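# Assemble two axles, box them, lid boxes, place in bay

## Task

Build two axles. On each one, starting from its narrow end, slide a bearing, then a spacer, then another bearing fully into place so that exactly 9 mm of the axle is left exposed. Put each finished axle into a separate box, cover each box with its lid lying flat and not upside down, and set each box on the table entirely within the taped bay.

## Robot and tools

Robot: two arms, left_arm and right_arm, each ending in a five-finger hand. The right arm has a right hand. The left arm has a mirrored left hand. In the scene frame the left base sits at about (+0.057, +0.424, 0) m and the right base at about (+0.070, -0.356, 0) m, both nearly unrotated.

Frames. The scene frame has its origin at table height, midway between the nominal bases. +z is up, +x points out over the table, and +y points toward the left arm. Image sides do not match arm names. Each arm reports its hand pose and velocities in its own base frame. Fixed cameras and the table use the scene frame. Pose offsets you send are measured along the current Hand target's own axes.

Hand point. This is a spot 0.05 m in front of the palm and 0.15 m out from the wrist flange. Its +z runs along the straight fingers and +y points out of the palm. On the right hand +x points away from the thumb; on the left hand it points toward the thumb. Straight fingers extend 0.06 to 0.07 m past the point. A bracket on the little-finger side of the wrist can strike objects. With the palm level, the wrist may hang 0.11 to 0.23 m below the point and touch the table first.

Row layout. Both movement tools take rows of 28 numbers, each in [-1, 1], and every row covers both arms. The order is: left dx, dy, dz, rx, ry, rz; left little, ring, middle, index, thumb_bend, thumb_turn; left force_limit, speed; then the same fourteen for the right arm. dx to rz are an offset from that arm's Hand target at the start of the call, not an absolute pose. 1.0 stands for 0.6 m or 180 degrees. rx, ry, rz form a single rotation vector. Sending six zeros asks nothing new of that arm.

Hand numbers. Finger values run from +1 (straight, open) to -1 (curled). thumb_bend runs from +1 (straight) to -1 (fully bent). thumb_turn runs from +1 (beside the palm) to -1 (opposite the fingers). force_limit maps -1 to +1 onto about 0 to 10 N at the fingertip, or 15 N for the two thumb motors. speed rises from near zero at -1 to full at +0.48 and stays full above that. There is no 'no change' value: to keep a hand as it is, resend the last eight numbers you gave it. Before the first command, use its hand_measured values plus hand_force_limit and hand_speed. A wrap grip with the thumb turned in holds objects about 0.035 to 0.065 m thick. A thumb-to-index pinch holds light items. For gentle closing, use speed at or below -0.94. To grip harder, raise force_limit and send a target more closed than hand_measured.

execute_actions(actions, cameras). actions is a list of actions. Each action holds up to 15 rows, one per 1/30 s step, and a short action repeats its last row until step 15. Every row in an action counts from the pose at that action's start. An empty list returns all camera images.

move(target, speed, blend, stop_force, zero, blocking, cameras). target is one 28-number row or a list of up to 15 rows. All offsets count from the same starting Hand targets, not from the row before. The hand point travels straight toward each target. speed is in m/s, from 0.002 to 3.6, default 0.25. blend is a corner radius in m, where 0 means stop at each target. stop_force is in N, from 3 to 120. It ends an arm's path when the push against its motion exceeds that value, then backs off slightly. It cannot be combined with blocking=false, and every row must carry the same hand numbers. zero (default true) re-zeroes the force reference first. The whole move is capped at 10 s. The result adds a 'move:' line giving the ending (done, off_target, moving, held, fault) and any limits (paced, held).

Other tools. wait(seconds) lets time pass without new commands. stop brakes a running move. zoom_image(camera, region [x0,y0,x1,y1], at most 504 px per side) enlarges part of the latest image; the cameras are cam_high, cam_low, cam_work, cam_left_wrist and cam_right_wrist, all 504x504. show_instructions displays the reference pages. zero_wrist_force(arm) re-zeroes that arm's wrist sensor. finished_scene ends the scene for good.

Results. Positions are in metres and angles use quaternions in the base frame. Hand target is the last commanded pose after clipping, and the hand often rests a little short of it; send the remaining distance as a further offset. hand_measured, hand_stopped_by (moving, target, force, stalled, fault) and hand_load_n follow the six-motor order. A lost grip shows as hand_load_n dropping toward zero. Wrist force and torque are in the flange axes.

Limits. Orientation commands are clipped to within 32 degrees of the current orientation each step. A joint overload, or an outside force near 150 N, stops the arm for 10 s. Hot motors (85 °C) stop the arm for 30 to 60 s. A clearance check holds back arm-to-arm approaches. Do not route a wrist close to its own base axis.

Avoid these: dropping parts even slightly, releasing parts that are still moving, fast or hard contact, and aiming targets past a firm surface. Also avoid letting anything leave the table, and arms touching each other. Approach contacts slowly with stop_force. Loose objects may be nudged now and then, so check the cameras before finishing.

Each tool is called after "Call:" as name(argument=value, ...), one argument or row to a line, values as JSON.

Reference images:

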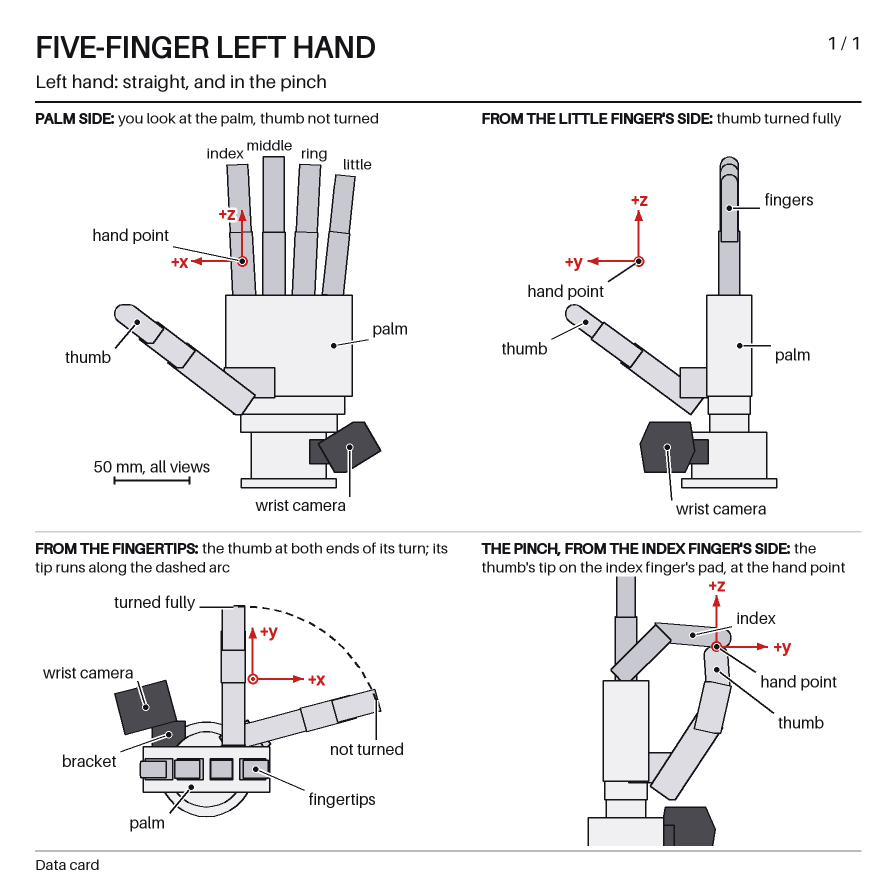

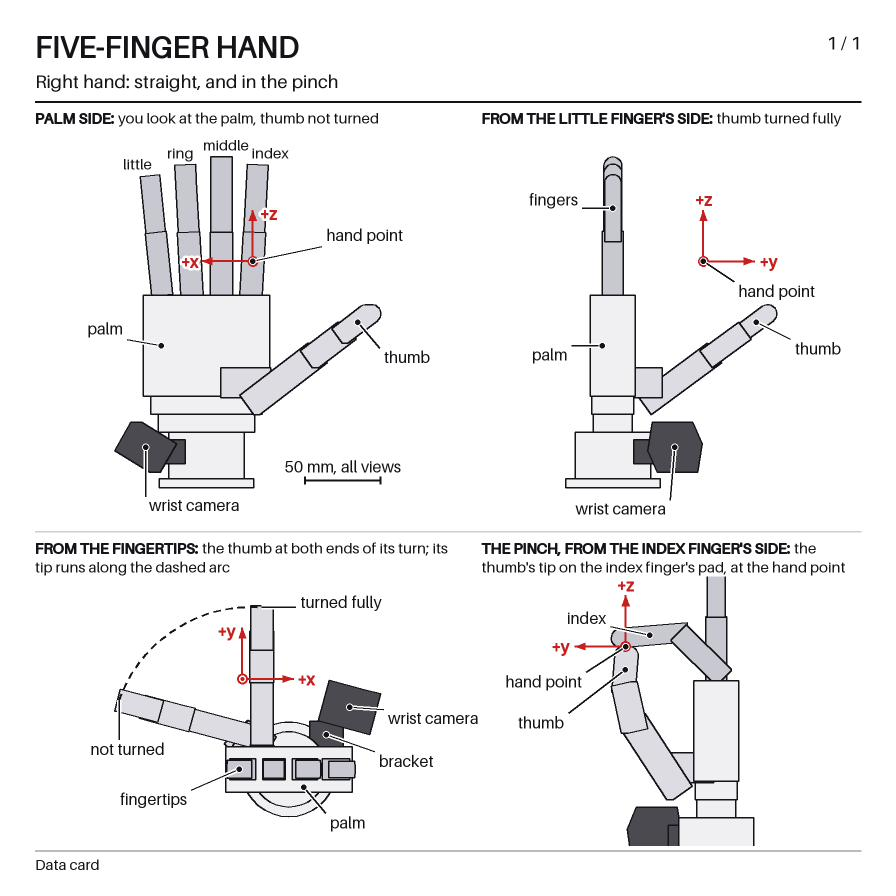

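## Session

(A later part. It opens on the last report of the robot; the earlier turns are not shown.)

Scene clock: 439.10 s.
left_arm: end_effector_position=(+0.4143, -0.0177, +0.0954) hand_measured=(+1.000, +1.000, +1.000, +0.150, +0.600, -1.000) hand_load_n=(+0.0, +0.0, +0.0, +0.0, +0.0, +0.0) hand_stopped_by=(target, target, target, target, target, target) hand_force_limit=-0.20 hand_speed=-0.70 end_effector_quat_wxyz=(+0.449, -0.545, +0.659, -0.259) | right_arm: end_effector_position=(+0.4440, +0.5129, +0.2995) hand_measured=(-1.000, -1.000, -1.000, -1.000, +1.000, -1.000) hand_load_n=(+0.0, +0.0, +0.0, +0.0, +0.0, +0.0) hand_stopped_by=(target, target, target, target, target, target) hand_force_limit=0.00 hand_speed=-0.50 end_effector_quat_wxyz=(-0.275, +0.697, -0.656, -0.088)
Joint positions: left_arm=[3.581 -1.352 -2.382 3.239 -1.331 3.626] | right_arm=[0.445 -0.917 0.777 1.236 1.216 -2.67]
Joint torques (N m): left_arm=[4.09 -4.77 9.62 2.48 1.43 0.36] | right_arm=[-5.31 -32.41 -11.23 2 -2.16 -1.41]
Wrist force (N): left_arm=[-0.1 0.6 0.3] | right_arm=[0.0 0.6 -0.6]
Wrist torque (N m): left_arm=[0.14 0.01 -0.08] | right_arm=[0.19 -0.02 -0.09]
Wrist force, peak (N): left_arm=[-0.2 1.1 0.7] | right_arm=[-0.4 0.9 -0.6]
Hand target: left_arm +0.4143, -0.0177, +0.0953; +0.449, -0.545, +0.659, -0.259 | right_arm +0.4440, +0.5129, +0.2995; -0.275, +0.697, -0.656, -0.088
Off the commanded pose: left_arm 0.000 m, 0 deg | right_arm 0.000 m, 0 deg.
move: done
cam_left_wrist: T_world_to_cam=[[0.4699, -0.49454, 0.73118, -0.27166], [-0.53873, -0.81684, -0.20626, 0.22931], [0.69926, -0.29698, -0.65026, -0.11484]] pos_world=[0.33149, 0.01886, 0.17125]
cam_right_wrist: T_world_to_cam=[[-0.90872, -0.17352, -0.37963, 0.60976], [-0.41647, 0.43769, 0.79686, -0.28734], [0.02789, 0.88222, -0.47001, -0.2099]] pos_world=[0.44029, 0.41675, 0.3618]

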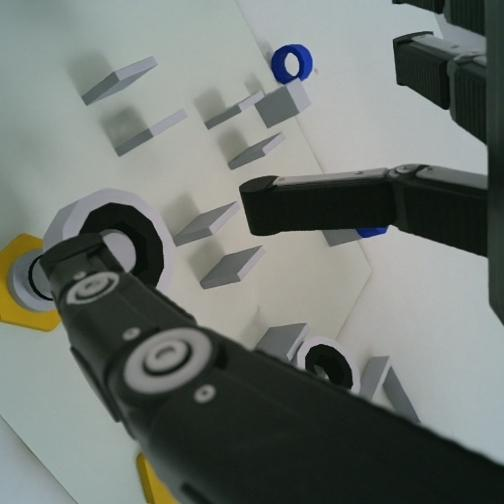

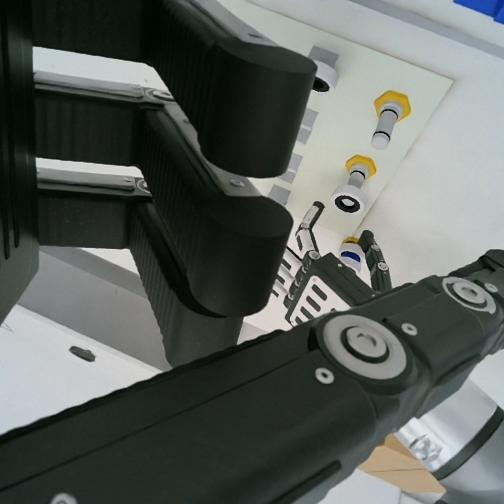

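Call:
move(
  target=[0.0010,0.0146,0.0091,0.0318,0.0353,-0.0722,-1,-1,-0.12,-0.1,0.22,-1,0.2,-0.5,0,0,0,0,0,0,-1,-1,-1,-1,1,-1,0,-0.5],
  speed=0.05,
)

Call:
move(
  target=[0.00254,0.0382,0.01646,0,0,0,-1,-1,-0.12,-0.1,0.22,-1,0.2,-0.5,0,0,0,0,0,0,-1,-1,-1,-1,1,-1,0,-0.5],
  cameras=["cam_left_wrist","cam_right_wrist"],
  speed=0.006,
  stop_force=12,
)

Call:
zoom_image(
  camera="cam_right_wrist",
  region=[310, 140, 390, 220],
)

Scene clock: 442.60 s.
left_arm: end_effector_position=(+0.4148, -0.0151, +0.0852) hand_measured=(-1.000, -1.000, -0.120, -0.100, +0.220, -1.000) hand_load_n=(+0.0, +0.5, +0.0, +0.0, +0.0, +0.0) hand_stopped_by=(target, target, target, target, target, target) hand_force_limit=0.20 hand_speed=-0.50 end_effector_quat_wxyz=(-0.406, +0.578, -0.603, +0.371) end_effector_velocity=(-0.001, +0.000, -0.001) end_effector_angular_velocity=(+0.002, +0.005, +0.001) | right_arm: end_effector_position=(+0.4440, +0.5129, +0.2995) hand_measured=(-1.000, -1.000, -1.000, -1.000, +1.000, -1.000) hand_load_n=(+0.0, +0.0, +0.5, +0.0, +0.0, +0.0) hand_stopped_by=(target, target, target, target, target, target) hand_force_limit=0.00 hand_speed=-0.50 end_effector_quat_wxyz=(-0.275, +0.697, -0.656, -0.088)
Joint positions: left_arm=[3.865 -1.35 -2.48 3.318 -0.938 3.529] | right_arm=[0.445 -0.917 0.777 1.236 1.216 -2.67]
Joint velocities: left_arm=[-0.003 -0.003 0.001 -0.002 -0.005 0.003] | right_arm=[within noise]
Joint torques (N m): left_arm=[-9.03 7.33 22.04 -2.06 -0.99 1.91] | right_arm=[-6.01 -31.06 -10.99 1.52 -2 -1.47]
Wrist force (N): left_arm=[-0.2 0.7 0.2] | right_arm=[-0.2 0.5 -0.5]
Wrist torque (N m): left_arm=[0.18 0.07 -0.07] | right_arm=[0.16 0.02 -0.11]
Wrist force, peak (N): left_arm=[-0.2 0.9 0.3] | right_arm=[-0.3 1.2 -0.2]
Hand target: left_arm +0.4148, -0.0151, +0.0853; -0.406, +0.578, -0.603, +0.371 | right_arm +0.4440, +0.5129, +0.2995; -0.275, +0.697, -0.656, -0.088
Off the commanded pose: left_arm 0.000 m, 0 deg | right_arm 0.000 m, 0 deg.
move: done

Scene clock: 445.90 s.
left_arm: end_effector_position=(+0.4148, -0.0151, +0.0722) hand_measured=(-1.000, -1.000, -0.120, -0.100, +0.220, -1.000) hand_load_n=(+0.0, +0.0, -2.0, +0.0, +0.0, +0.0) hand_stopped_by=(target, target, target, target, target, target) hand_force_limit=0.20 hand_speed=-0.50 end_effector_quat_wxyz=(-0.406, +0.578, -0.603, +0.371) | right_arm: end_effector_position=(+0.4440, +0.5129, +0.2995) hand_measured=(-1.000, -1.000, -1.000, -1.000, +1.000, -1.000) hand_load_n=(+0.0, +0.0, +0.0, +0.0, +0.0, +0.0) hand_stopped_by=(target, target, target, target, target, target) hand_force_limit=0.00 hand_speed=-0.50 end_effector_quat_wxyz=(-0.275, +0.697, -0.656, -0.088)
Joint positions: left_arm=[3.865 -1.383 -2.501 3.372 -0.938 3.53] | right_arm=[0.445 -0.917 0.777 1.236 1.216 -2.67]
Joint torques (N m): left_arm=[1.2 20.98 20.08 -2.93 0.97 2.1] | right_arm=[-6.47 -31.4 -10.63 1.4 -1.96 -1.32]
Wrist force (N): left_arm=[-0.6 -3.7 -1.8] | right_arm=[0.2 0.4 -0.4]
Wrist torque (N m): left_arm=[0.15 0.01 -0.02] | right_arm=[0.14 -0.04 -0.09]
Wrist force, peak (N): left_arm=[-1.2 -16.1 -4.8] | right_arm=[-0.3 0.9 -0.7]
Hand target: left_arm +0.4148, -0.0151, +0.0722; -0.406, +0.578, -0.603, +0.371 (not the last commanded pose) | right_arm +0.4440, +0.5129, +0.2995; -0.275, +0.697, -0.656, -0.088
Off the commanded pose: left_arm 0.012 m, 0 deg | right_arm 0.000 m, 0 deg.
move: contact (left_arm)
cam_left_wrist: T_world_to_cam=[[0.38319, -0.29859, 0.87407, -0.22504], [-0.54144, -0.83929, -0.04934, 0.21643], [0.74833, -0.45435, -0.48328, -0.16433]] pos_world=[0.32639, 0.03979, 0.12796]
cam_right_wrist: T_world_to_cam=[[-0.90872, -0.17352, -0.37963, 0.60976], [-0.41647, 0.43769, 0.79686, -0.28734], [0.02789, 0.88222, -0.47001, -0.2099]] pos_world=[0.44029, 0.41675, 0.3618]

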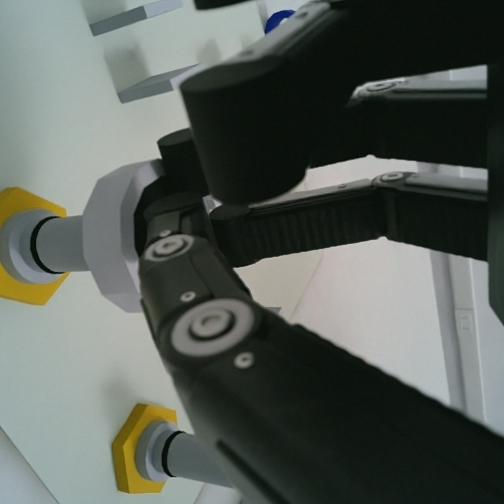

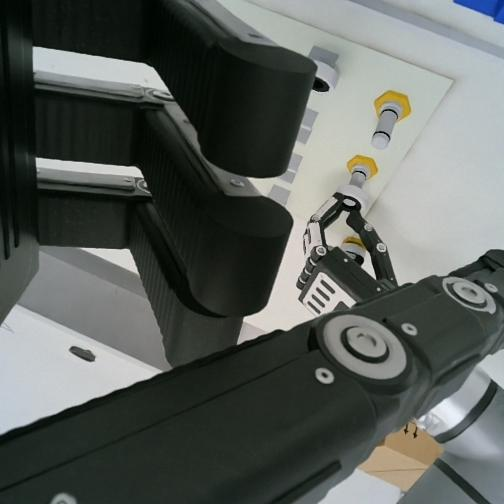

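Scaled by 6.300 from the camera's image (finer frame: 720x720).

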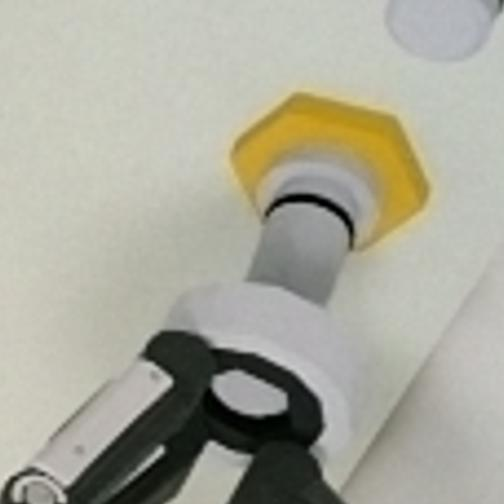

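Call:
move(
  target=[-0.0003,-0.0037,-0.0040,0,0,0,-1,-1,-0.12,-0.1,0.22,-1,0.2,-0.5,0,0,0,0,0,0,-1,-1,-1,-1,1,-1,0,-0.5],
  speed=0.02,
)

Call:
move(
  target=[0.0038,0.0566,0.0244,0,0,0,-1,-1,-0.12,-0.1,0.22,-1,0.2,-0.5,0,0,0,0,0,0,-1,-1,-1,-1,1,-1,0,-0.5],
  cameras=["cam_left_wrist","cam_right_wrist"],
  speed=0.007,
  stop_force=32,
)

Call:
zoom_image(
  camera="cam_right_wrist",
  region=[310, 140, 390, 220],
)

Scene clock: 446.80 s.
left_arm: end_effector_position=(+0.4135, -0.0151, +0.0752) hand_measured=(-1.000, -1.000, -0.120, -0.100, +0.220, -1.000) hand_load_n=(+0.0, +0.0, +0.0, +0.0, +0.0, +0.0) hand_stopped_by=(target, target, target, target, target, target) hand_force_limit=0.20 hand_speed=-0.50 end_effector_quat_wxyz=(-0.406, +0.578, -0.603, +0.371) | right_arm: end_effector_position=(+0.4440, +0.5129, +0.2995) hand_measured=(-1.000, -1.000, -1.000, -1.000, +1.000, -1.000) hand_load_n=(+0.0, +0.0, +0.0, +0.0, +0.0, +0.0) hand_stopped_by=(target, target, target, target, target, target) hand_force_limit=0.00 hand_speed=-0.50 end_effector_quat_wxyz=(-0.275, +0.697, -0.656, -0.088)
Joint positions: left_arm=[3.87 -1.371 -2.499 3.356 -0.934 3.533] | right_arm=[0.445 -0.917 0.777 1.236 1.216 -2.67]
Joint torques (N m): left_arm=[-5.69 -6.08 17.27 2.58 -0.67 -0.05] | right_arm=[-6.08 -33.06 -10.74 1.44 -1.93 -1.34]
Wrist force (N): left_arm=[0.3 0.8 0.3] | right_arm=[0.1 0.5 -0.3]
Wrist torque (N m): left_arm=[0.21 -0.02 -0.23] | right_arm=[0.15 -0.03 -0.10]
Wrist force, peak (N): left_arm=[-0.7 -5.1 -2.4] | right_arm=[0.0 1.0 -0.6]
Hand target: left_arm +0.4135, -0.0151, +0.0751; -0.406, +0.578, -0.603, +0.371 | right_arm +0.4440, +0.5129, +0.2995; -0.275, +0.697, -0.656, -0.088
Off the commanded pose: left_arm 0.000 m, 0 deg | right_arm 0.000 m, 0 deg.
move: done

Scene clock: 452.77 s.
left_arm: end_effector_position=(+0.4135, -0.0151, +0.0381) hand_measured=(-1.000, -1.000, -0.120, -0.100, +0.222, -1.000) hand_load_n=(+0.0, +0.0, +0.0, +6.0, +5.0, +0.0) hand_stopped_by=(target, target, target, target, target, target) hand_force_limit=0.20 hand_speed=-0.50 end_effector_quat_wxyz=(-0.406, +0.578, -0.603, +0.371) | right_arm: end_effector_position=(+0.4440, +0.5129, +0.2995) hand_measured=(-1.000, -1.000, -1.000, -1.000, +1.000, -1.000) hand_load_n=(+0.0, +0.0, +0.0, +0.0, +0.0, +0.0) hand_stopped_by=(target, target, target, target, target, target) hand_force_limit=0.00 hand_speed=-0.50 end_effector_quat_wxyz=(-0.275, +0.697, -0.656, -0.088)
Joint positions: left_arm=[3.87 -1.48 -2.552 3.518 -0.934 3.533] | right_arm=[0.445 -0.917 0.777 1.236 1.216 -2.67]
Joint torques (N m): left_arm=[4.38 19.95 11.51 -4.21 -1.41 1.04] | right_arm=[-5.88 -32.96 -9.95 1.21 -2.08 -1.41]
Wrist force (N): left_arm=[-1.2 -12.4 -4.4] | right_arm=[0.0 0.8 -0.5]
Wrist torque (N m): left_arm=[-0.23 -0.01 0.00] | right_arm=[0.21 -0.01 -0.09]
Wrist force, peak (N): left_arm=[-1.3 -16.1 -6.9] | right_arm=[0.5 0.9 -0.7]
Hand target: left_arm +0.4135, -0.0151, +0.0381; -0.406, +0.578, -0.603, +0.371 | right_arm +0.4440, +0.5129, +0.2995; -0.275, +0.697, -0.656, -0.088
Off the commanded pose: left_arm 0.000 m, 0 deg | right_arm 0.000 m, 0 deg.
move: done
cam_left_wrist: T_world_to_cam=[[0.38322, -0.29855, 0.87408, -0.1947], [-0.54142, -0.8393, -0.0493, 0.21398], [0.74833, -0.45435, -0.48328, -0.17976]] pos_world=[0.32499, 0.03979, 0.09386]
cam_right_wrist: T_world_to_cam=[[-0.90872, -0.17352, -0.37963, 0.60976], [-0.41647, 0.43769, 0.79686, -0.28734], [0.02789, 0.88222, -0.47001, -0.2099]] pos_world=[0.44029, 0.41675, 0.3618]

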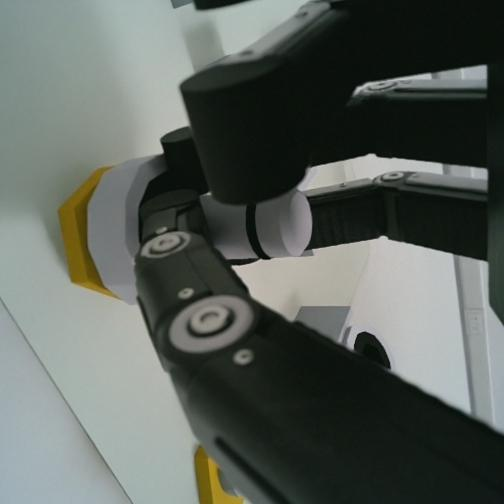

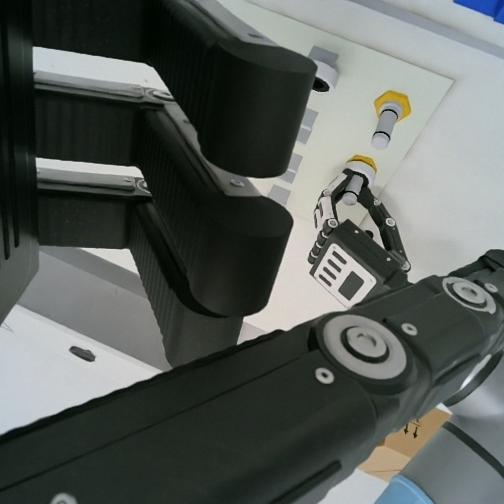

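Scaled by 6.300 from the camera's image (finer frame: 720x720).

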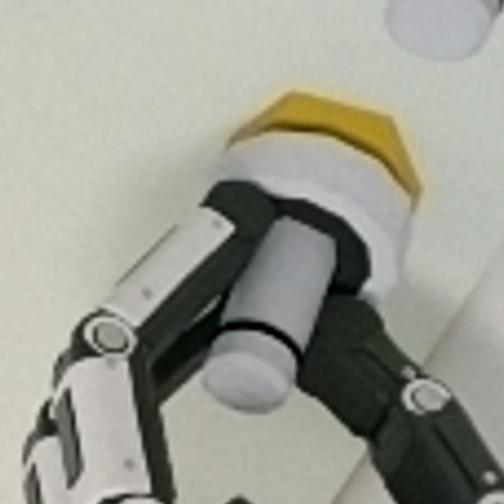

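Call:
move(
  target=[-0.0001,-0.0012,-0.0005,0,0,0,-1,-1,-0.12,-0.1,0.22,-1,0.2,-0.5,0,0,0,0,0,0,-1,-1,-1,-1,1,-1,0,-0.5],
  speed=0.01,
)

Call:
move(
  target=[0,0,0,0,0,0,-1,-1,-0.12,0.0,0.5,-1,0.2,-0.7,0,0,0,0,0,0,-1,-1,-1,-1,1,-1,0,-0.5],
)

Call:
move(
  target=[
    [-0.0061,-0.0917,-0.0395,0,0,0,-1,-1,-0.12,0.0,0.5,-1,0.2,-0.7,0,0,0,0,0,0,-1,-1,-1,-1,1,-1,0,-0.5],
    [-0.1718,-0.0504,-0.0464,0,0,0,-1,-1,-1,-1,1,1,0.2,-0.5,0,0,0,0,0,0,-1,-1,-1,-1,1,-1,0,-0.5],
  ],
  cameras=["cam_left_wrist","cam_right_wrist"],
  speed=0.12,
)

Call:
zoom_image(
  camera="cam_left_wrist",
  region=[130, 370, 310, 504],
)

Call:
zoom_image(
  camera="cam_right_wrist",
  region=[310, 140, 390, 220],
)

Scene clock: 453.70 s.
left_arm: end_effector_position=(+0.4135, -0.0150, +0.0389) hand_measured=(-1.000, -1.000, -0.120, -0.100, +0.222, -1.000) hand_load_n=(+0.0, +0.0, +0.5, +6.5, +5.0, +0.0) hand_stopped_by=(target, target, target, target, target, target) hand_force_limit=0.20 hand_speed=-0.50 end_effector_quat_wxyz=(-0.406, +0.578, -0.603, +0.371) | right_arm: end_effector_position=(+0.4440, +0.5129, +0.2995) hand_measured=(-1.000, -1.000, -1.000, -1.000, +1.000, -1.000) hand_load_n=(+0.0, +0.0, +0.0, +0.0, +0.0, +0.0) hand_stopped_by=(target, target, target, target, target, target) hand_force_limit=0.00 hand_speed=-0.50 end_effector_quat_wxyz=(-0.275, +0.697, -0.656, -0.088)
Joint positions: left_arm=[3.87 -1.478 -2.551 3.515 -0.934 3.533] | right_arm=[0.445 -0.917 0.777 1.236 1.216 -2.67]
Joint torques (N m): left_arm=[3.66 3.1 18.09 2.02 0.41 -0.08] | right_arm=[-5.78 -31.27 -10.85 1.16 -2 -1.57]
Wrist force (N): left_arm=[0.1 1.9 0.1] | right_arm=[-0.1 0.4 -0.4]
Wrist torque (N m): left_arm=[0.30 -0.01 -0.27] | right_arm=[0.14 0.00 -0.09]
Wrist force, peak (N): left_arm=[-1.1 -13.6 -4.7] | right_arm=[-0.3 0.7 -0.9]
Hand target: left_arm +0.4135, -0.0151, +0.0389; -0.406, +0.578, -0.603, +0.371 | right_arm +0.4440, +0.5129, +0.2995; -0.275, +0.697, -0.656, -0.088
Off the commanded pose: left_arm 0.000 m, 0 deg | right_arm 0.000 m, 0 deg.
move: done

Scene clock: 454.63 s.
left_arm: end_effector_position=(+0.4135, -0.0151, +0.0389) hand_measured=(-1.000, -1.000, -0.120, +0.000, +0.500, -1.000) hand_load_n=(+0.0, +0.0, +0.0, +0.0, +0.0, +0.0) hand_stopped_by=(target, target, target, target, target, target) hand_force_limit=0.20 hand_speed=-0.70 end_effector_quat_wxyz=(-0.406, +0.578, -0.603, +0.371) | right_arm: end_effector_position=(+0.4440, +0.5129, +0.2995) hand_measured=(-1.000, -1.000, -1.000, -1.000, +1.000, -1.000) hand_load_n=(+0.0, +0.0, +0.0, +0.0, +0.0, +0.0) hand_stopped_by=(target, target, target, target, target, target) hand_force_limit=0.00 hand_speed=-0.50 end_effector_quat_wxyz=(-0.275, +0.697, -0.656, -0.088)
Joint positions: left_arm=[3.87 -1.478 -2.551 3.515 -0.934 3.533] | right_arm=[0.445 -0.917 0.777 1.236 1.216 -2.67]
Joint torques (N m): left_arm=[4.97 -3.97 16.15 2.32 1.93 -0.66] | right_arm=[-6.23 -32.76 -11.32 1.05 -1.86 -1.22]
Wrist force (N): left_arm=[-0.1 0.0 0.1] | right_arm=[0.1 0.6 -0.5]
Wrist torque (N m): left_arm=[0.13 0.01 -0.24] | right_arm=[0.18 -0.03 -0.09]
Wrist force, peak (N): left_arm=[0.0 2.6 0.9] | right_arm=[-0.1 0.9 -0.8]
Hand target: left_arm +0.4135, -0.0151, +0.0389; -0.406, +0.578, -0.603, +0.371 | right_arm +0.4440, +0.5129, +0.2995; -0.275, +0.697, -0.656, -0.088
Off the commanded pose: left_arm 0.000 m, 0 deg | right_arm 0.000 m, 0 deg.
move: done

Scene clock: 459.00 s.
left_arm: end_effector_position=(+0.4001, +0.0854, +0.0840) hand_measured=(-1.000, -1.000, -1.000, -1.000, +1.000, +1.000) hand_load_n=(+0.0, +0.0, +0.0, +0.0, +0.0, -0.5) hand_stopped_by=(target, target, target, target, target, target) hand_force_limit=0.20 hand_speed=-0.50 end_effector_quat_wxyz=(-0.406, +0.578, -0.603, +0.371) | right_arm: end_effector_position=(+0.4440, +0.5129, +0.2995) hand_measured=(-1.000, -1.000, -1.000, -1.000, +1.000, -1.000) hand_load_n=(+0.0, +0.0, +0.0, +0.0, +0.0, +0.0) hand_stopped_by=(target, target, target, target, target, target) hand_force_limit=0.00 hand_speed=-0.50 end_effector_quat_wxyz=(-0.275, +0.697, -0.656, -0.088)
Joint positions: left_arm=[4.29 -1.497 -2.424 3.138 -0.594 3.899] | right_arm=[0.445 -0.917 0.777 1.236 1.216 -2.67]
Joint torques (N m): left_arm=[5.59 25.97 5.71 0.88 2.42 1.86] | right_arm=[-5.41 -31.87 -10.27 0.95 -1.94 -1.32]
Wrist force (N): left_arm=[-0.1 0.5 0.0] | right_arm=[0.0 0.7 -0.2]
Wrist torque (N m): left_arm=[0.16 0.01 -0.06] | right_arm=[0.17 -0.02 -0.09]
Wrist force, peak (N): left_arm=[0.2 1.9 0.6] | right_arm=[-0.4 1.1 -0.6]
Hand target: left_arm +0.4001, +0.0854, +0.0840; -0.406, +0.578, -0.603, +0.371 | right_arm +0.4440, +0.5129, +0.2995; -0.275, +0.697, -0.656, -0.088
Off the commanded pose: left_arm 0.000 m, 0 deg | right_arm 0.000 m, 0 deg.
move: done
cam_left_wrist: T_world_to_cam=[[0.38319, -0.29859, 0.87407, -0.19971], [-0.54144, -0.83929, -0.04934, 0.2934], [0.74833, -0.45435, -0.48328, -0.10197]] pos_world=[0.31169, 0.14029, 0.13976]
cam_right_wrist: T_world_to_cam=[[-0.90872, -0.17352, -0.37963, 0.60976], [-0.41647, 0.43769, 0.79686, -0.28734], [0.02789, 0.88222, -0.47001, -0.2099]] pos_world=[0.44029, 0.41675, 0.3618]

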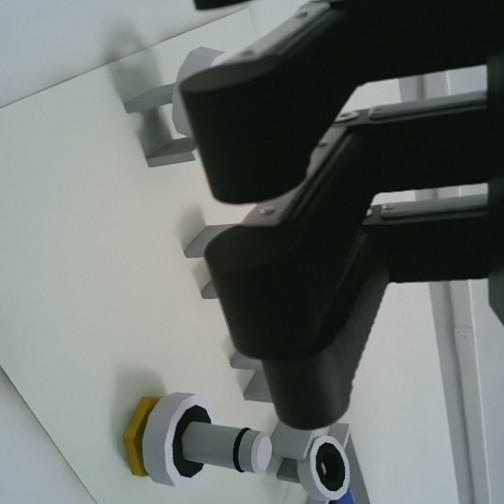

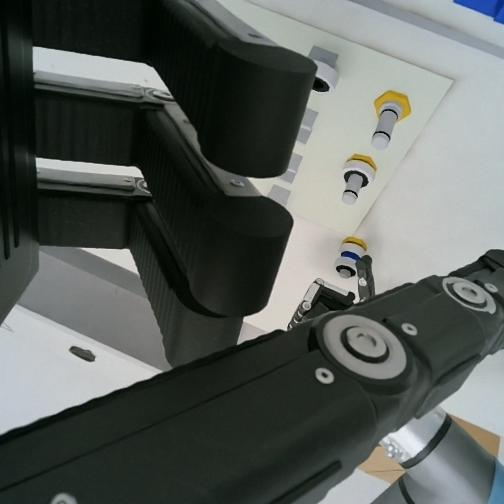

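Scaled by 2.800 from the camera's image (finer frame: 720x720).

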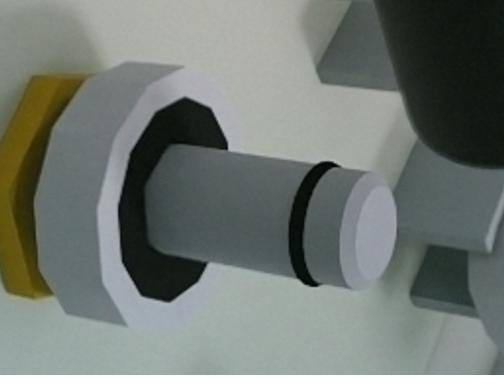

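Scaled by 6.300 from the camera's image (finer frame: 720x720).

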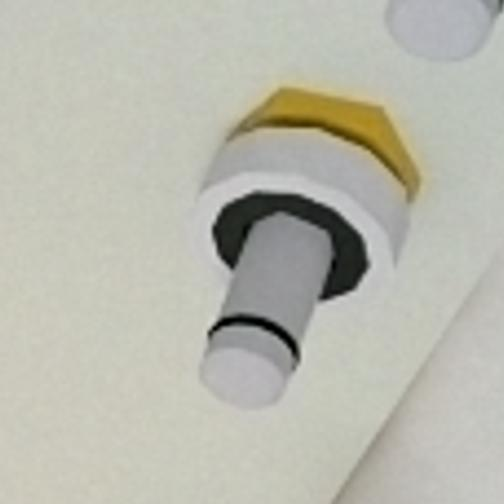

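Call:
move(
  target=[0.3053,-0.1592,0.2547,-0.0318,-0.0353,0.0722,1,1,1,0.07,0.35,-1,-0.2,-0.4,0.1923,-0.0167,-0.1663,0,0,0,-1,-1,-1,-1,1,-1,0,-0.5],
  cameras=["cam_left_wrist","cam_right_wrist"],
  speed=0.3,
)

Scene clock: 465.30 s.
left_arm: end_effector_position=(+0.5779, -0.0995, +0.0998) hand_measured=(+1.000, +1.000, +1.000, +0.070, +0.350, -1.000) hand_load_n=(+0.0, +0.0, +0.0, +0.0, +0.0, +0.0) hand_stopped_by=(target, target, target, target, target, target) hand_force_limit=-0.20 hand_speed=-0.40 end_effector_quat_wxyz=(+0.449, -0.545, +0.659, -0.259) | right_arm: end_effector_position=(+0.4441, +0.3631, +0.3296) hand_measured=(-1.000, -1.000, -1.000, -1.000, +1.000, -1.000) hand_load_n=(+0.0, +0.0, +0.0, +0.0, +0.0, +0.0) hand_stopped_by=(target, target, target, target, target, target) hand_force_limit=0.00 hand_speed=-0.50 end_effector_quat_wxyz=(-0.275, +0.697, -0.656, -0.088)
Joint positions: left_arm=[3.167 -1.812 -1.901 3.228 -1.697 3.432] | right_arm=[0.168 -1.141 1.075 1.273 1.102 -2.946]
Joint torques (N m): left_arm=[-8.2 16.85 24.99 -1.51 -1.5 2.14] | right_arm=[-6.75 -25.02 -22.33 1.16 1.15 -1.44]
Wrist force (N): left_arm=[-0.2 0.5 0.1] | right_arm=[-0.2 0.4 -0.6]
Wrist torque (N m): left_arm=[0.12 0.02 -0.14] | right_arm=[0.13 0.07 -0.14]
Wrist force, peak (N): left_arm=[-1.8 1.8 -0.8] | right_arm=[1.3 0.5 -1.3]
Hand target: left_arm +0.5779, -0.0995, +0.0998; +0.449, -0.545, +0.659, -0.259 | right_arm +0.4441, +0.3631, +0.3296; -0.275, +0.697, -0.656, -0.088
Off the commanded pose: left_arm 0.000 m, 0 deg | right_arm 0.000 m, 0 deg.
move: done
cam_left_wrist: T_world_to_cam=[[0.46982, -0.49461, 0.73119, -0.39224], [-0.53883, -0.81677, -0.20628, 0.25161], [0.69924, -0.29707, -0.65024, -0.2506]] pos_world=[0.49509, -0.06294, 0.17575]
cam_right_wrist: T_world_to_cam=[[-0.90872, -0.17352, -0.37963, 0.59527], [-0.41647, 0.43769, 0.79686, -0.24567], [0.02789, 0.88222, -0.47001, -0.06351]] pos_world=[0.44039, 0.26685, 0.3919]

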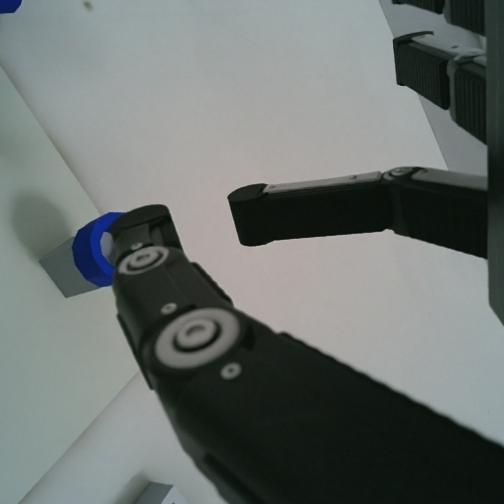

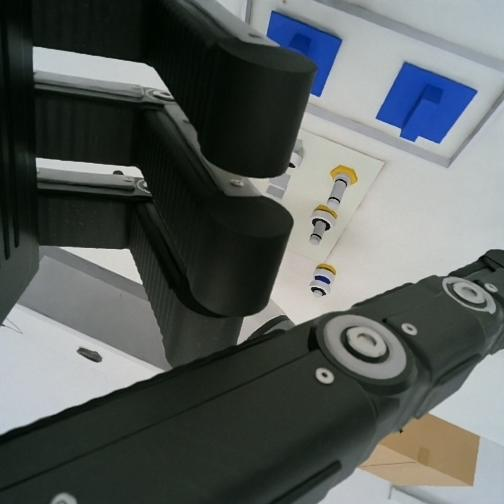

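Call:
move(
  target=[0.0658,0.0281,-0.0226,0,0,0,1,1,1,0.07,0.35,-1,-0.2,-0.4,0,0,0,0,0,0,-1,-1,-1,-1,1,-1,0,-0.5],
  cameras=["cam_left_wrist"],
)

Call:
zoom_image(
  camera="cam_left_wrist",
  region=[40, 20, 240, 220],
)

Scene clock: 466.17 s.
left_arm: end_effector_position=(+0.5577, -0.1344, +0.0798) hand_measured=(+1.000, +1.000, +1.000, +0.070, +0.350, -1.000) hand_load_n=(+0.0, +0.0, +0.0, +0.0, +0.0, +0.0) hand_stopped_by=(target, target, target, target, target, target) hand_force_limit=-0.20 hand_speed=-0.40 end_effector_quat_wxyz=(+0.449, -0.545, +0.659, -0.259) | right_arm: end_effector_position=(+0.4441, +0.3631, +0.3296) hand_measured=(-1.000, -1.000, -1.000, -1.000, +1.000, -1.000) hand_load_n=(+0.0, +0.0, +0.0, +0.0, +0.0, +0.0) hand_stopped_by=(target, target, target, target, target, target) hand_force_limit=0.00 hand_speed=-0.50 end_effector_quat_wxyz=(-0.275, +0.697, -0.656, -0.088)
Joint positions: left_arm=[3.074 -1.828 -1.943 3.278 -1.778 3.388] | right_arm=[0.168 -1.141 1.075 1.273 1.102 -2.946]
Joint torques (N m): left_arm=[-6.15 44.57 13.26 -1.35 -1.19 1.15] | right_arm=[-7.57 -23.43 -20.43 1.66 1.24 -1.46]
Wrist force (N): left_arm=[-0.1 0.7 0.1] | right_arm=[0.4 0.6 -0.2]
Wrist torque (N m): left_arm=[0.15 -0.01 -0.28] | right_arm=[0.12 -0.03 -0.09]
Wrist force, peak (N): left_arm=[1.6 1.4 -0.5] | right_arm=[0.5 0.8 -1.0]
Hand target: left_arm +0.5577, -0.1344, +0.0799; +0.449, -0.545, +0.659, -0.259 | right_arm +0.4441, +0.3631, +0.3296; -0.275, +0.697, -0.656, -0.088
Off the commanded pose: left_arm 0.000 m, 0 deg | right_arm 0.000 m, 0 deg.
move: done
cam_left_wrist: T_world_to_cam=[[0.46997, -0.49464, 0.73107, -0.38549], [-0.53898, -0.81671, -0.20611, 0.2082], [0.69902, -0.29717, -0.65043, -0.2598]] pos_world=[0.47499, -0.09784, 0.15575]

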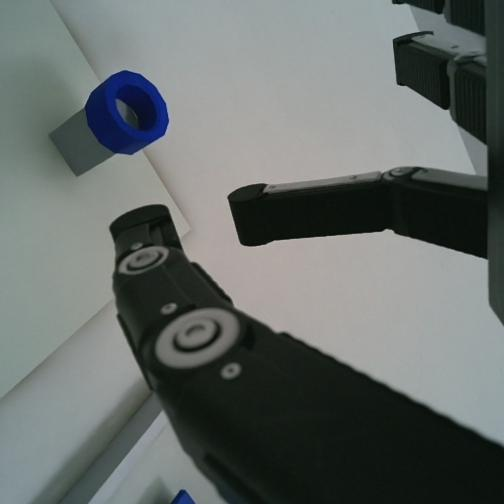

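Scaled by 2.520 from the camera's image (finer frame: 720x720).

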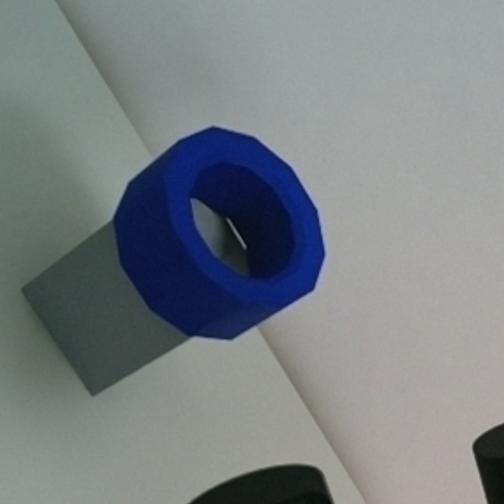

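Call:
move(
  target=[0.0155,0.0416,0.0231,0,0,0,1,1,1,0.07,0.35,-1,-0.2,-0.4,0,0,0,0,0,0,-1,-1,-1,-1,1,-1,0,-0.5],
  cameras=["cam_left_wrist"],
)

Call:
zoom_image(
  camera="cam_left_wrist",
  region=[110, 0, 290, 180],
)

Scene clock: 467.13 s.
left_arm: end_effector_position=(+0.5577, -0.1345, +0.0499) hand_measured=(+1.000, +1.000, +1.000, +0.070, +0.350, -1.000) hand_load_n=(+0.0, +0.0, +0.0, +0.0, +0.0, +0.0) hand_stopped_by=(target, target, target, target, target, target) hand_force_limit=-0.20 hand_speed=-0.40 end_effector_quat_wxyz=(+0.449, -0.545, +0.659, -0.259) | right_arm: end_effector_position=(+0.4441, +0.3631, +0.3296) hand_measured=(-1.000, -1.000, -1.000, -1.000, +1.000, -1.000) hand_load_n=(+0.0, +0.0, +0.0, +0.0, +0.0, +0.0) hand_stopped_by=(target, target, target, target, target, target) hand_force_limit=0.00 hand_speed=-0.50 end_effector_quat_wxyz=(-0.275, +0.697, -0.656, -0.088)
Joint positions: left_arm=[3.074 -1.875 -1.975 3.358 -1.779 3.388] | right_arm=[0.168 -1.141 1.075 1.273 1.102 -2.946]
Joint torques (N m): left_arm=[-8.43 35.11 13.84 1.53 -1.43 1.09] | right_arm=[-6.08 -24.63 -20.06 2.23 1.12 -1.41]
Wrist force (N): left_arm=[-0.1 0.7 0.3] | right_arm=[0.1 0.7 -0.6]
Wrist torque (N m): left_arm=[0.14 0.00 -0.28] | right_arm=[0.18 0.03 -0.12]
Wrist force, peak (N): left_arm=[0.5 2.5 0.9] | right_arm=[0.1 0.7 -0.6]
Hand target: left_arm +0.5577, -0.1345, +0.0498; +0.449, -0.545, +0.659, -0.259 | right_arm +0.4441, +0.3631, +0.3296; -0.275, +0.697, -0.656, -0.088
Off the commanded pose: left_arm 0.000 m, 0 deg | right_arm 0.000 m, 0 deg.
move: done
cam_left_wrist: T_world_to_cam=[[0.47003, -0.49462, 0.73105, -0.36354], [-0.5389, -0.81676, -0.20613, 0.20192], [0.69904, -0.29708, -0.65045, -0.27924]] pos_world=[0.47489, -0.09784, 0.12575]

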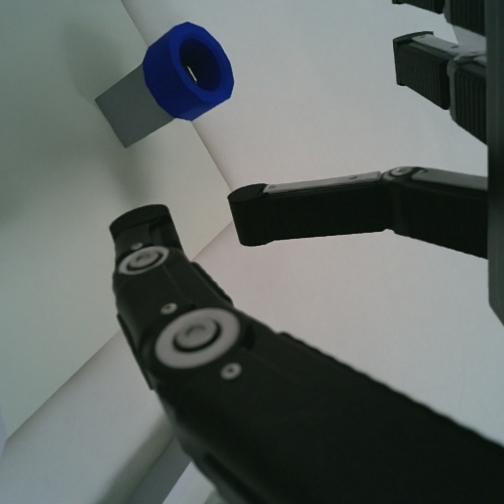

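Scaled by 2.800 from the camera's image (finer frame: 720x720).

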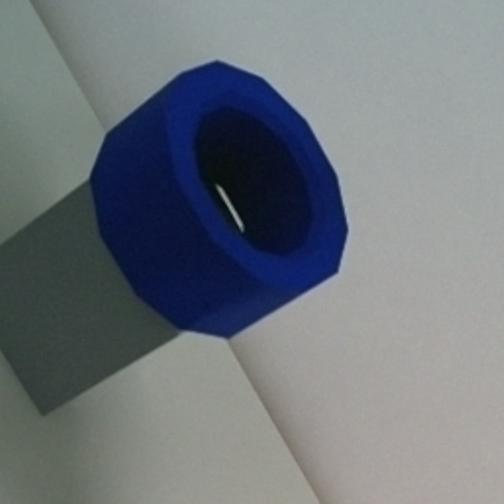

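Call:
move(
  target=[
    [-0.0636,-0.0457,0.0347,0,0,0,1,1,1,0.07,0.35,-1,-0.2,-0.4,0,0,0,0,0,0,-1,-1,-1,-1,1,-1,0,-0.5],
    [-0.0473,-0.0019,0.0590,0,0,0,1,1,1,0.07,0.35,-1,-0.2,-0.4,0,0,0,0,0,0,-1,-1,-1,-1,1,-1,0,-0.5],
  ],
  cameras=["cam_left_wrist"],
  speed=[0.12,0.05],
  stop_force=6,
)

Call:
zoom_image(
  camera="cam_left_wrist",
  region=[100, 100, 300, 300],
)

Scene clock: 470.03 s.
left_arm: end_effector_position=(+0.5893, -0.1026, +0.0432) hand_measured=(+1.000, +1.000, +1.000, +0.070, +0.350, -1.000) hand_load_n=(+0.0, +0.0, +0.0, +0.0, +0.0, +0.0) hand_stopped_by=(target, target, target, target, target, target) hand_force_limit=-0.20 hand_speed=-0.40 end_effector_quat_wxyz=(+0.449, -0.545, +0.659, -0.259) | right_arm: end_effector_position=(+0.4441, +0.3631, +0.3296) hand_measured=(-1.000, -1.000, -1.000, -1.000, +1.000, -1.000) hand_load_n=(+0.0, +0.5, +0.0, +0.5, +0.0, +0.0) hand_stopped_by=(target, target, target, target, target, target) hand_force_limit=0.00 hand_speed=-0.50 end_effector_quat_wxyz=(-0.275, +0.697, -0.656, -0.088)
Joint positions: left_arm=[3.159 -1.922 -1.928 3.364 -1.704 3.428] | right_arm=[0.168 -1.141 1.075 1.273 1.102 -2.946]
Joint torques (N m): left_arm=[-8.15 48.1 22.91 -2.52 0.87 -1.5] | right_arm=[-6.17 -24.37 -17.18 2.26 0.83 -1.3]
Wrist force (N): left_arm=[-0.2 0.5 0.2] | right_arm=[0.1 0.5 -0.3]
Wrist torque (N m): left_arm=[0.13 0.02 -0.15] | right_arm=[0.12 0.00 -0.11]
Wrist force, peak (N): left_arm=[0.9 1.3 -0.3] | right_arm=[0.4 0.8 -0.7]
Hand target: left_arm +0.5893, -0.1026, +0.0432; +0.449, -0.545, +0.659, -0.259 | right_arm +0.4441, +0.3631, +0.3296; -0.275, +0.697, -0.656, -0.088
Off the commanded pose: left_arm 0.000 m, 0 deg | right_arm 0.000 m, 0 deg.
move: done
cam_left_wrist: T_world_to_cam=[[0.4699, -0.49464, 0.73111, -0.35766], [-0.53888, -0.81675, -0.20623, 0.24363], [0.69914, -0.29707, -0.65034, -0.29627]] pos_world=[0.50649, -0.06594, 0.11905]

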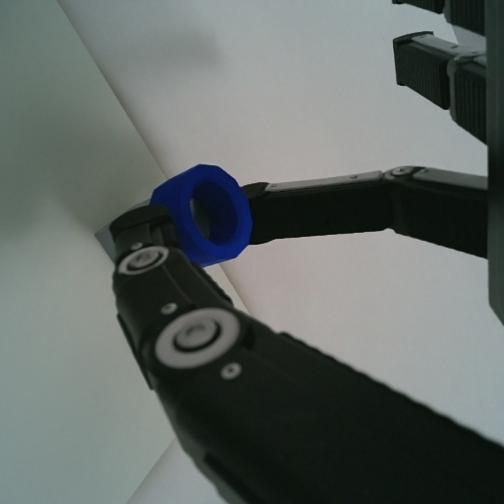

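Scaled by 2.520 from the camera's image (finer frame: 720x720).

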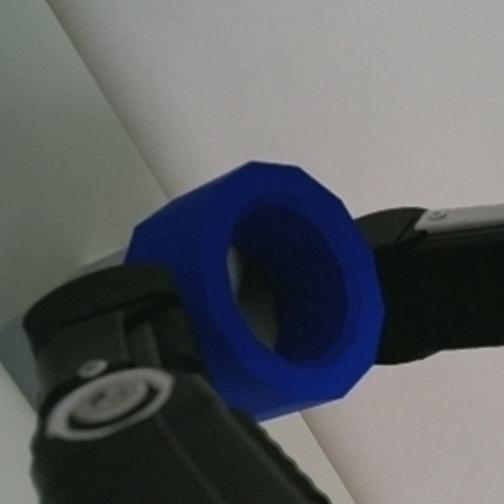

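Call:
move(
  target=[0,0,0,0,0,0,1,1,1,0.07,-0.1,-1,-0.2,-0.88,0,0,0,0,0,0,-1,-1,-1,-1,1,-1,0,-0.5],
)

Call:
move(
  target=[-0.0077,-0.0208,-0.01153,0,0,0,1,1,1,0.07,-0.1,-1,-0.2,-0.88,0,0,0,0,0,0,-1,-1,-1,-1,1,-1,0,-0.5],
  cameras=["cam_left_wrist"],
  speed=0.02,
)

Call:
zoom_image(
  camera="cam_left_wrist",
  region=[100, 100, 300, 300],
)

Scene clock: 473.03 s.
left_arm: end_effector_position=(+0.5893, -0.1026, +0.0432) hand_measured=(+1.000, +1.000, +1.000, +0.070, -0.100, -1.000) hand_load_n=(-0.5, +0.0, +0.0, +0.0, +0.0, +0.0) hand_stopped_by=(target, target, target, target, target, target) hand_force_limit=-0.20 hand_speed=-0.88 end_effector_quat_wxyz=(+0.449, -0.545, +0.659, -0.259) | right_arm: end_effector_position=(+0.4441, +0.3631, +0.3296) hand_measured=(-1.000, -1.000, -1.000, -1.000, +1.000, -1.000) hand_load_n=(+0.0, +0.0, +0.0, +0.0, +0.0, +0.0) hand_stopped_by=(target, target, target, target, target, target) hand_force_limit=0.00 hand_speed=-0.50 end_effector_quat_wxyz=(-0.275, +0.697, -0.656, -0.088)
Joint positions: left_arm=[3.159 -1.922 -1.928 3.364 -1.704 3.428] | right_arm=[0.168 -1.141 1.075 1.273 1.102 -2.946]
Joint torques (N m): left_arm=[-8.68 48.33 22.98 -2.44 1.14 -0.03] | right_arm=[-6.61 -23.88 -13.56 2.35 0.6 -1.41]
Wrist force (N): left_arm=[-0.2 0.4 0.2] | right_arm=[-0.2 0.7 -0.6]
Wrist torque (N m): left_arm=[0.10 0.02 -0.15] | right_arm=[0.16 0.07 -0.14]
Wrist force, peak (N): left_arm=[-0.2 0.8 0.1] | right_arm=[0.3 0.7 -0.6]
Hand target: left_arm +0.5893, -0.1026, +0.0432; +0.449, -0.545, +0.659, -0.259 | right_arm +0.4441, +0.3631, +0.3296; -0.275, +0.697, -0.656, -0.088
Off the commanded pose: left_arm 0.000 m, 0 deg | right_arm 0.000 m, 0 deg.
move: done

Scene clock: 474.03 s.
left_arm: end_effector_position=(+0.5893, -0.1026, +0.0584) hand_measured=(+1.000, +1.000, +1.000, +0.070, -0.100, -1.000) hand_load_n=(+0.0, +0.0, +0.0, +0.0, +0.0, +0.5) hand_stopped_by=(target, target, target, target, target, target) hand_force_limit=-0.20 hand_speed=-0.88 end_effector_quat_wxyz=(+0.449, -0.545, +0.659, -0.259) | right_arm: end_effector_position=(+0.4441, +0.3631, +0.3296) hand_measured=(-1.000, -1.000, -1.000, -1.000, +1.000, -1.000) hand_load_n=(+0.5, +0.0, +0.0, +0.0, +0.0, +0.0) hand_stopped_by=(target, target, target, target, target, target) hand_force_limit=0.00 hand_speed=-0.50 end_effector_quat_wxyz=(-0.275, +0.697, -0.656, -0.088)
Joint positions: left_arm=[3.158 -1.898 -1.913 3.326 -1.704 3.428] | right_arm=[0.168 -1.141 1.075 1.273 1.102 -2.946]
Joint torques (N m): left_arm=[-8.41 22.8 12.17 1.87 -0.99 -0.55] | right_arm=[-6.94 -24.26 -12.08 2.4 0.64 -1.35]
Wrist force (N): left_arm=[-0.1 0.6 0.1] | right_arm=[0.1 0.3 -0.3]
Wrist torque (N m): left_arm=[0.15 0.01 -0.17] | right_arm=[0.09 0.00 -0.12]
Wrist force, peak (N): left_arm=[-0.2 0.8 0.4] | right_arm=[0.6 0.7 -0.5]
Hand target: left_arm +0.5893, -0.1026, +0.0582; +0.449, -0.545, +0.659, -0.259 | right_arm +0.4441, +0.3631, +0.3296; -0.275, +0.697, -0.656, -0.088
Off the commanded pose: left_arm 0.000 m, 0 deg | right_arm 0.000 m, 0 deg.
move: done
cam_left_wrist: T_world_to_cam=[[0.46978, -0.49459, 0.73122, -0.36882], [-0.53889, -0.81675, -0.20622, 0.24674], [0.69922, -0.29717, -0.65022, -0.28655]] pos_world=[0.50659, -0.06604, 0.13425]

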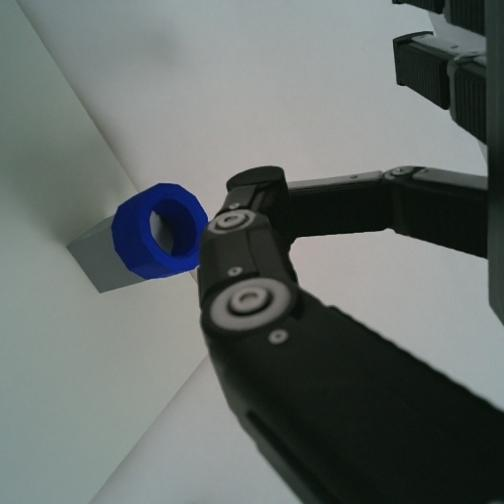

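Scaled by 2.520 from the camera's image (finer frame: 720x720).

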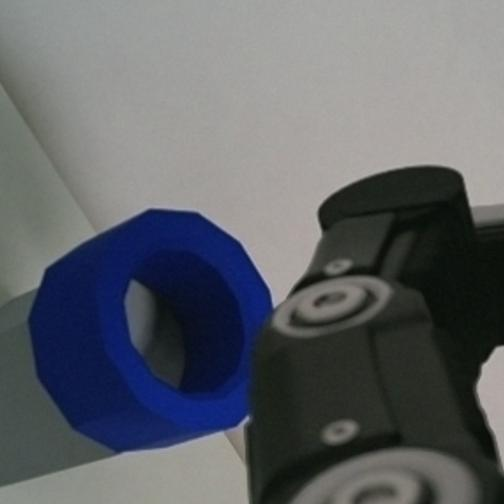

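Call:
move(
  target=[-0.0156,-0.0349,-0.0060,0.0318,0.0353,-0.0722,-1,-1,0.0,-0.04,0.5,-1,-0.2,-0.5,0,0,0,0,0,0,-1,-1,-1,-1,1,-1,0,-0.5],
  cameras=["cam_left_wrist"],
  speed=0.15,
)

Call:
zoom_image(
  camera="cam_left_wrist",
  region=[0, 150, 200, 350],
)

Scene clock: 476.57 s.
left_arm: end_effector_position=(+0.5963, -0.0999, +0.0802) hand_measured=(-1.000, -1.000, +0.000, -0.040, +0.500, -1.000) hand_load_n=(+0.5, +0.0, +0.0, +0.0, +0.0, +0.0) hand_stopped_by=(target, target, target, target, target, target) hand_force_limit=-0.20 hand_speed=-0.50 end_effector_quat_wxyz=(-0.406, +0.578, -0.603, +0.371) | right_arm: end_effector_position=(+0.4441, +0.3631, +0.3296) hand_measured=(-1.000, -1.000, -1.000, -1.000, +1.000, -1.000) hand_load_n=(+0.0, +0.0, +0.0, +0.0, +0.0, +0.0) hand_stopped_by=(target, target, target, target, target, target) hand_force_limit=0.00 hand_speed=-0.50 end_effector_quat_wxyz=(-0.275, +0.697, -0.656, -0.088)
Joint positions: left_arm=[3.285 -1.83 -1.988 3.41 -1.461 3.256] | right_arm=[0.168 -1.141 1.075 1.273 1.102 -2.946]
Joint torques (N m): left_arm=[-8.85 16.63 23.77 -2.34 1.46 -1.12] | right_arm=[-6.62 -24.24 -10.32 2.37 0.39 -1.34]
Wrist force (N): left_arm=[-0.1 0.6 0.2] | right_arm=[0.4 0.6 -0.5]
Wrist torque (N m): left_arm=[0.17 0.04 -0.27] | right_arm=[0.15 -0.03 -0.09]
Wrist force, peak (N): left_arm=[-0.3 0.9 0.1] | right_arm=[0.0 0.9 -0.5]
Hand target: left_arm +0.5963, -0.0999, +0.0802; -0.406, +0.578, -0.603, +0.371 | right_arm +0.4441, +0.3631, +0.3296; -0.275, +0.697, -0.656, -0.088
Off the commanded pose: left_arm 0.000 m, 0 deg | right_arm 0.000 m, 0 deg.
move: done
cam_left_wrist: T_world_to_cam=[[0.38312, -0.2987, 0.87407, -0.32687], [-0.54149, -0.83925, -0.04945, 0.24397], [0.74834, -0.45435, -0.48328, -0.33481]] pos_world=[0.50789, -0.04501, 0.13596]

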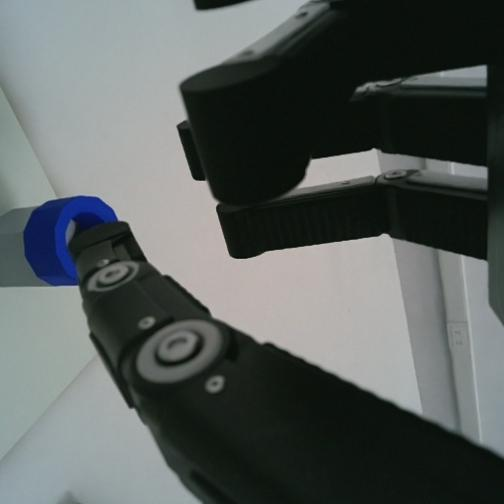

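Scaled by 2.520 from the camera's image (finer frame: 720x720).

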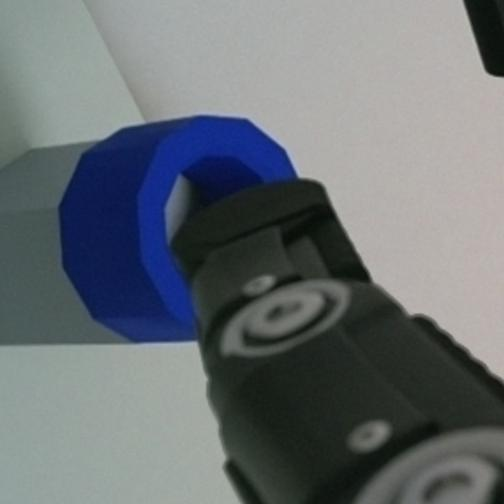

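Call:
move(
  target=[0.00254,0.03821,0.01646,0,0,0,-1,-1,0.0,-0.04,0.5,-1,-0.2,-0.5,0,0,0,0,0,0,-1,-1,-1,-1,1,-1,0,-0.5],
  speed=0.06,
  cameras=["cam_left_wrist"],
)

Scene clock: 478.30 s.
left_arm: end_effector_position=(+0.5963, -0.0999, +0.0550) hand_measured=(-1.000, -1.000, +0.000, -0.040, +0.500, -1.000) hand_load_n=(+0.0, +0.0, +0.0, +0.0, +0.0, +0.0) hand_stopped_by=(target, target, target, target, target, target) hand_force_limit=-0.20 hand_speed=-0.50 end_effector_quat_wxyz=(-0.406, +0.578, -0.603, +0.371) | right_arm: end_effector_position=(+0.4441, +0.3631, +0.3296) hand_measured=(-1.000, -1.000, -1.000, -1.000, +1.000, -1.000) hand_load_n=(+0.0, +0.0, +0.0, +0.0, +0.0, +0.0) hand_stopped_by=(target, target, target, target, target, target) hand_force_limit=0.00 hand_speed=-0.50 end_effector_quat_wxyz=(-0.275, +0.697, -0.656, -0.088)
Joint positions: left_arm=[3.285 -1.873 -2.014 3.477 -1.461 3.256] | right_arm=[0.168 -1.141 1.075 1.273 1.102 -2.946]
Joint torques (N m): left_arm=[4.85 44.98 21.96 -2.34 1.35 0.59] | right_arm=[-6.45 -24.37 -10.89 2.45 0.17 -1.51]
Wrist force (N): left_arm=[-0.2 0.6 0.3] | right_arm=[0.4 0.6 -0.5]
Wrist torque (N m): left_arm=[0.15 0.06 -0.28] | right_arm=[0.15 -0.03 -0.10]
Wrist force, peak (N): left_arm=[-0.2 1.3 0.6] | right_arm=[0.3 0.6 -0.8]
Hand target: left_arm +0.5963, -0.0999, +0.0551; -0.406, +0.578, -0.603, +0.371 | right_arm +0.4441, +0.3631, +0.3296; -0.275, +0.697, -0.656, -0.088
Off the commanded pose: left_arm 0.000 m, 0 deg | right_arm 0.000 m, 0 deg.
move: done
cam_left_wrist: T_world_to_cam=[[0.38343, -0.29857, 0.87398, -0.30503], [-0.54143, -0.8393, -0.04919, 0.24261], [0.74822, -0.45434, -0.48347, -0.34679]] pos_world=[0.50779, -0.04501, 0.11086]

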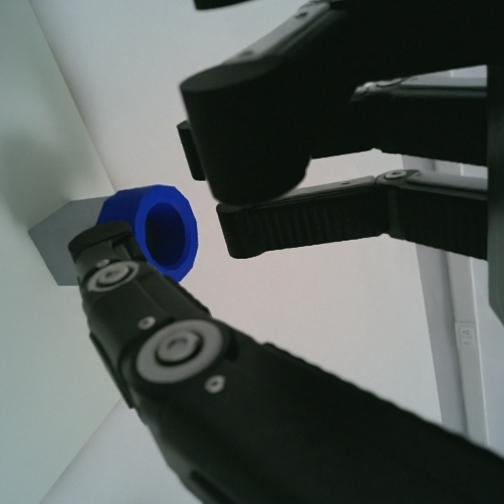

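Call:
move(
  target=[0.00107,0.01605,0.00691,0,0,0,-1,-1,0.0,-0.04,0.5,-1,-0.2,-0.5,0,0,0,0,0,0,-1,-1,-1,-1,1,-1,0,-0.5],
  speed=0.02,
  stop_force=5,
  cameras=["cam_left_wrist"],
)

Scene clock: 480.27 s.
left_arm: end_effector_position=(+0.5963, -0.0999, +0.0446) hand_measured=(-1.000, -1.000, +0.000, -0.040, +0.500, -1.000) hand_load_n=(+0.0, +0.0, +0.0, +0.0, +0.0, +0.0) hand_stopped_by=(target, target, target, target, target, target) hand_force_limit=-0.20 hand_speed=-0.50 end_effector_quat_wxyz=(-0.406, +0.578, -0.603, +0.371) | right_arm: end_effector_position=(+0.4441, +0.3631, +0.3296) hand_measured=(-1.000, -1.000, -1.000, -1.000, +1.000, -1.000) hand_load_n=(+0.0, +0.0, +0.0, +0.0, +0.0, +0.0) hand_stopped_by=(target, target, target, target, target, target) hand_force_limit=0.00 hand_speed=-0.50 end_effector_quat_wxyz=(-0.275, +0.697, -0.656, -0.088)
Joint positions: left_arm=[3.285 -1.891 -2.023 3.506 -1.461 3.256] | right_arm=[0.168 -1.141 1.075 1.273 1.102 -2.946]
Joint torques (N m): left_arm=[5.63 45.88 22.55 -2.36 1.5 1.87] | right_arm=[-5.69 -23.93 -11.29 2.4 0.16 -1.38]
Wrist force (N): left_arm=[-0.2 0.7 0.2] | right_arm=[0.0 0.3 -0.4]
Wrist torque (N m): left_arm=[0.17 0.05 -0.28] | right_arm=[0.11 0.03 -0.13]
Wrist force, peak (N): left_arm=[-0.2 0.9 0.2] | right_arm=[0.4 0.8 -0.4]
Hand target: left_arm +0.5963, -0.0999, +0.0446; -0.406, +0.578, -0.603, +0.371 | right_arm +0.4441, +0.3631, +0.3296; -0.275, +0.697, -0.656, -0.088
Off the commanded pose: left_arm 0.000 m, 0 deg | right_arm 0.000 m, 0 deg.
move: done
cam_left_wrist: T_world_to_cam=[[0.38319, -0.29859, 0.87407, -0.29587], [-0.54144, -0.83929, -0.04934, 0.24217], [0.74833, -0.45435, -0.48328, -0.35197]] pos_world=[0.50789, -0.04501, 0.10046]

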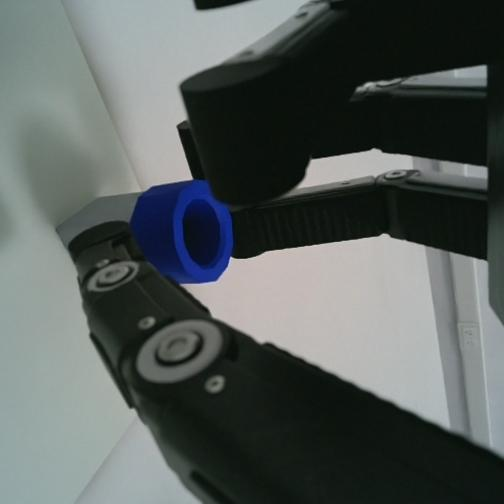

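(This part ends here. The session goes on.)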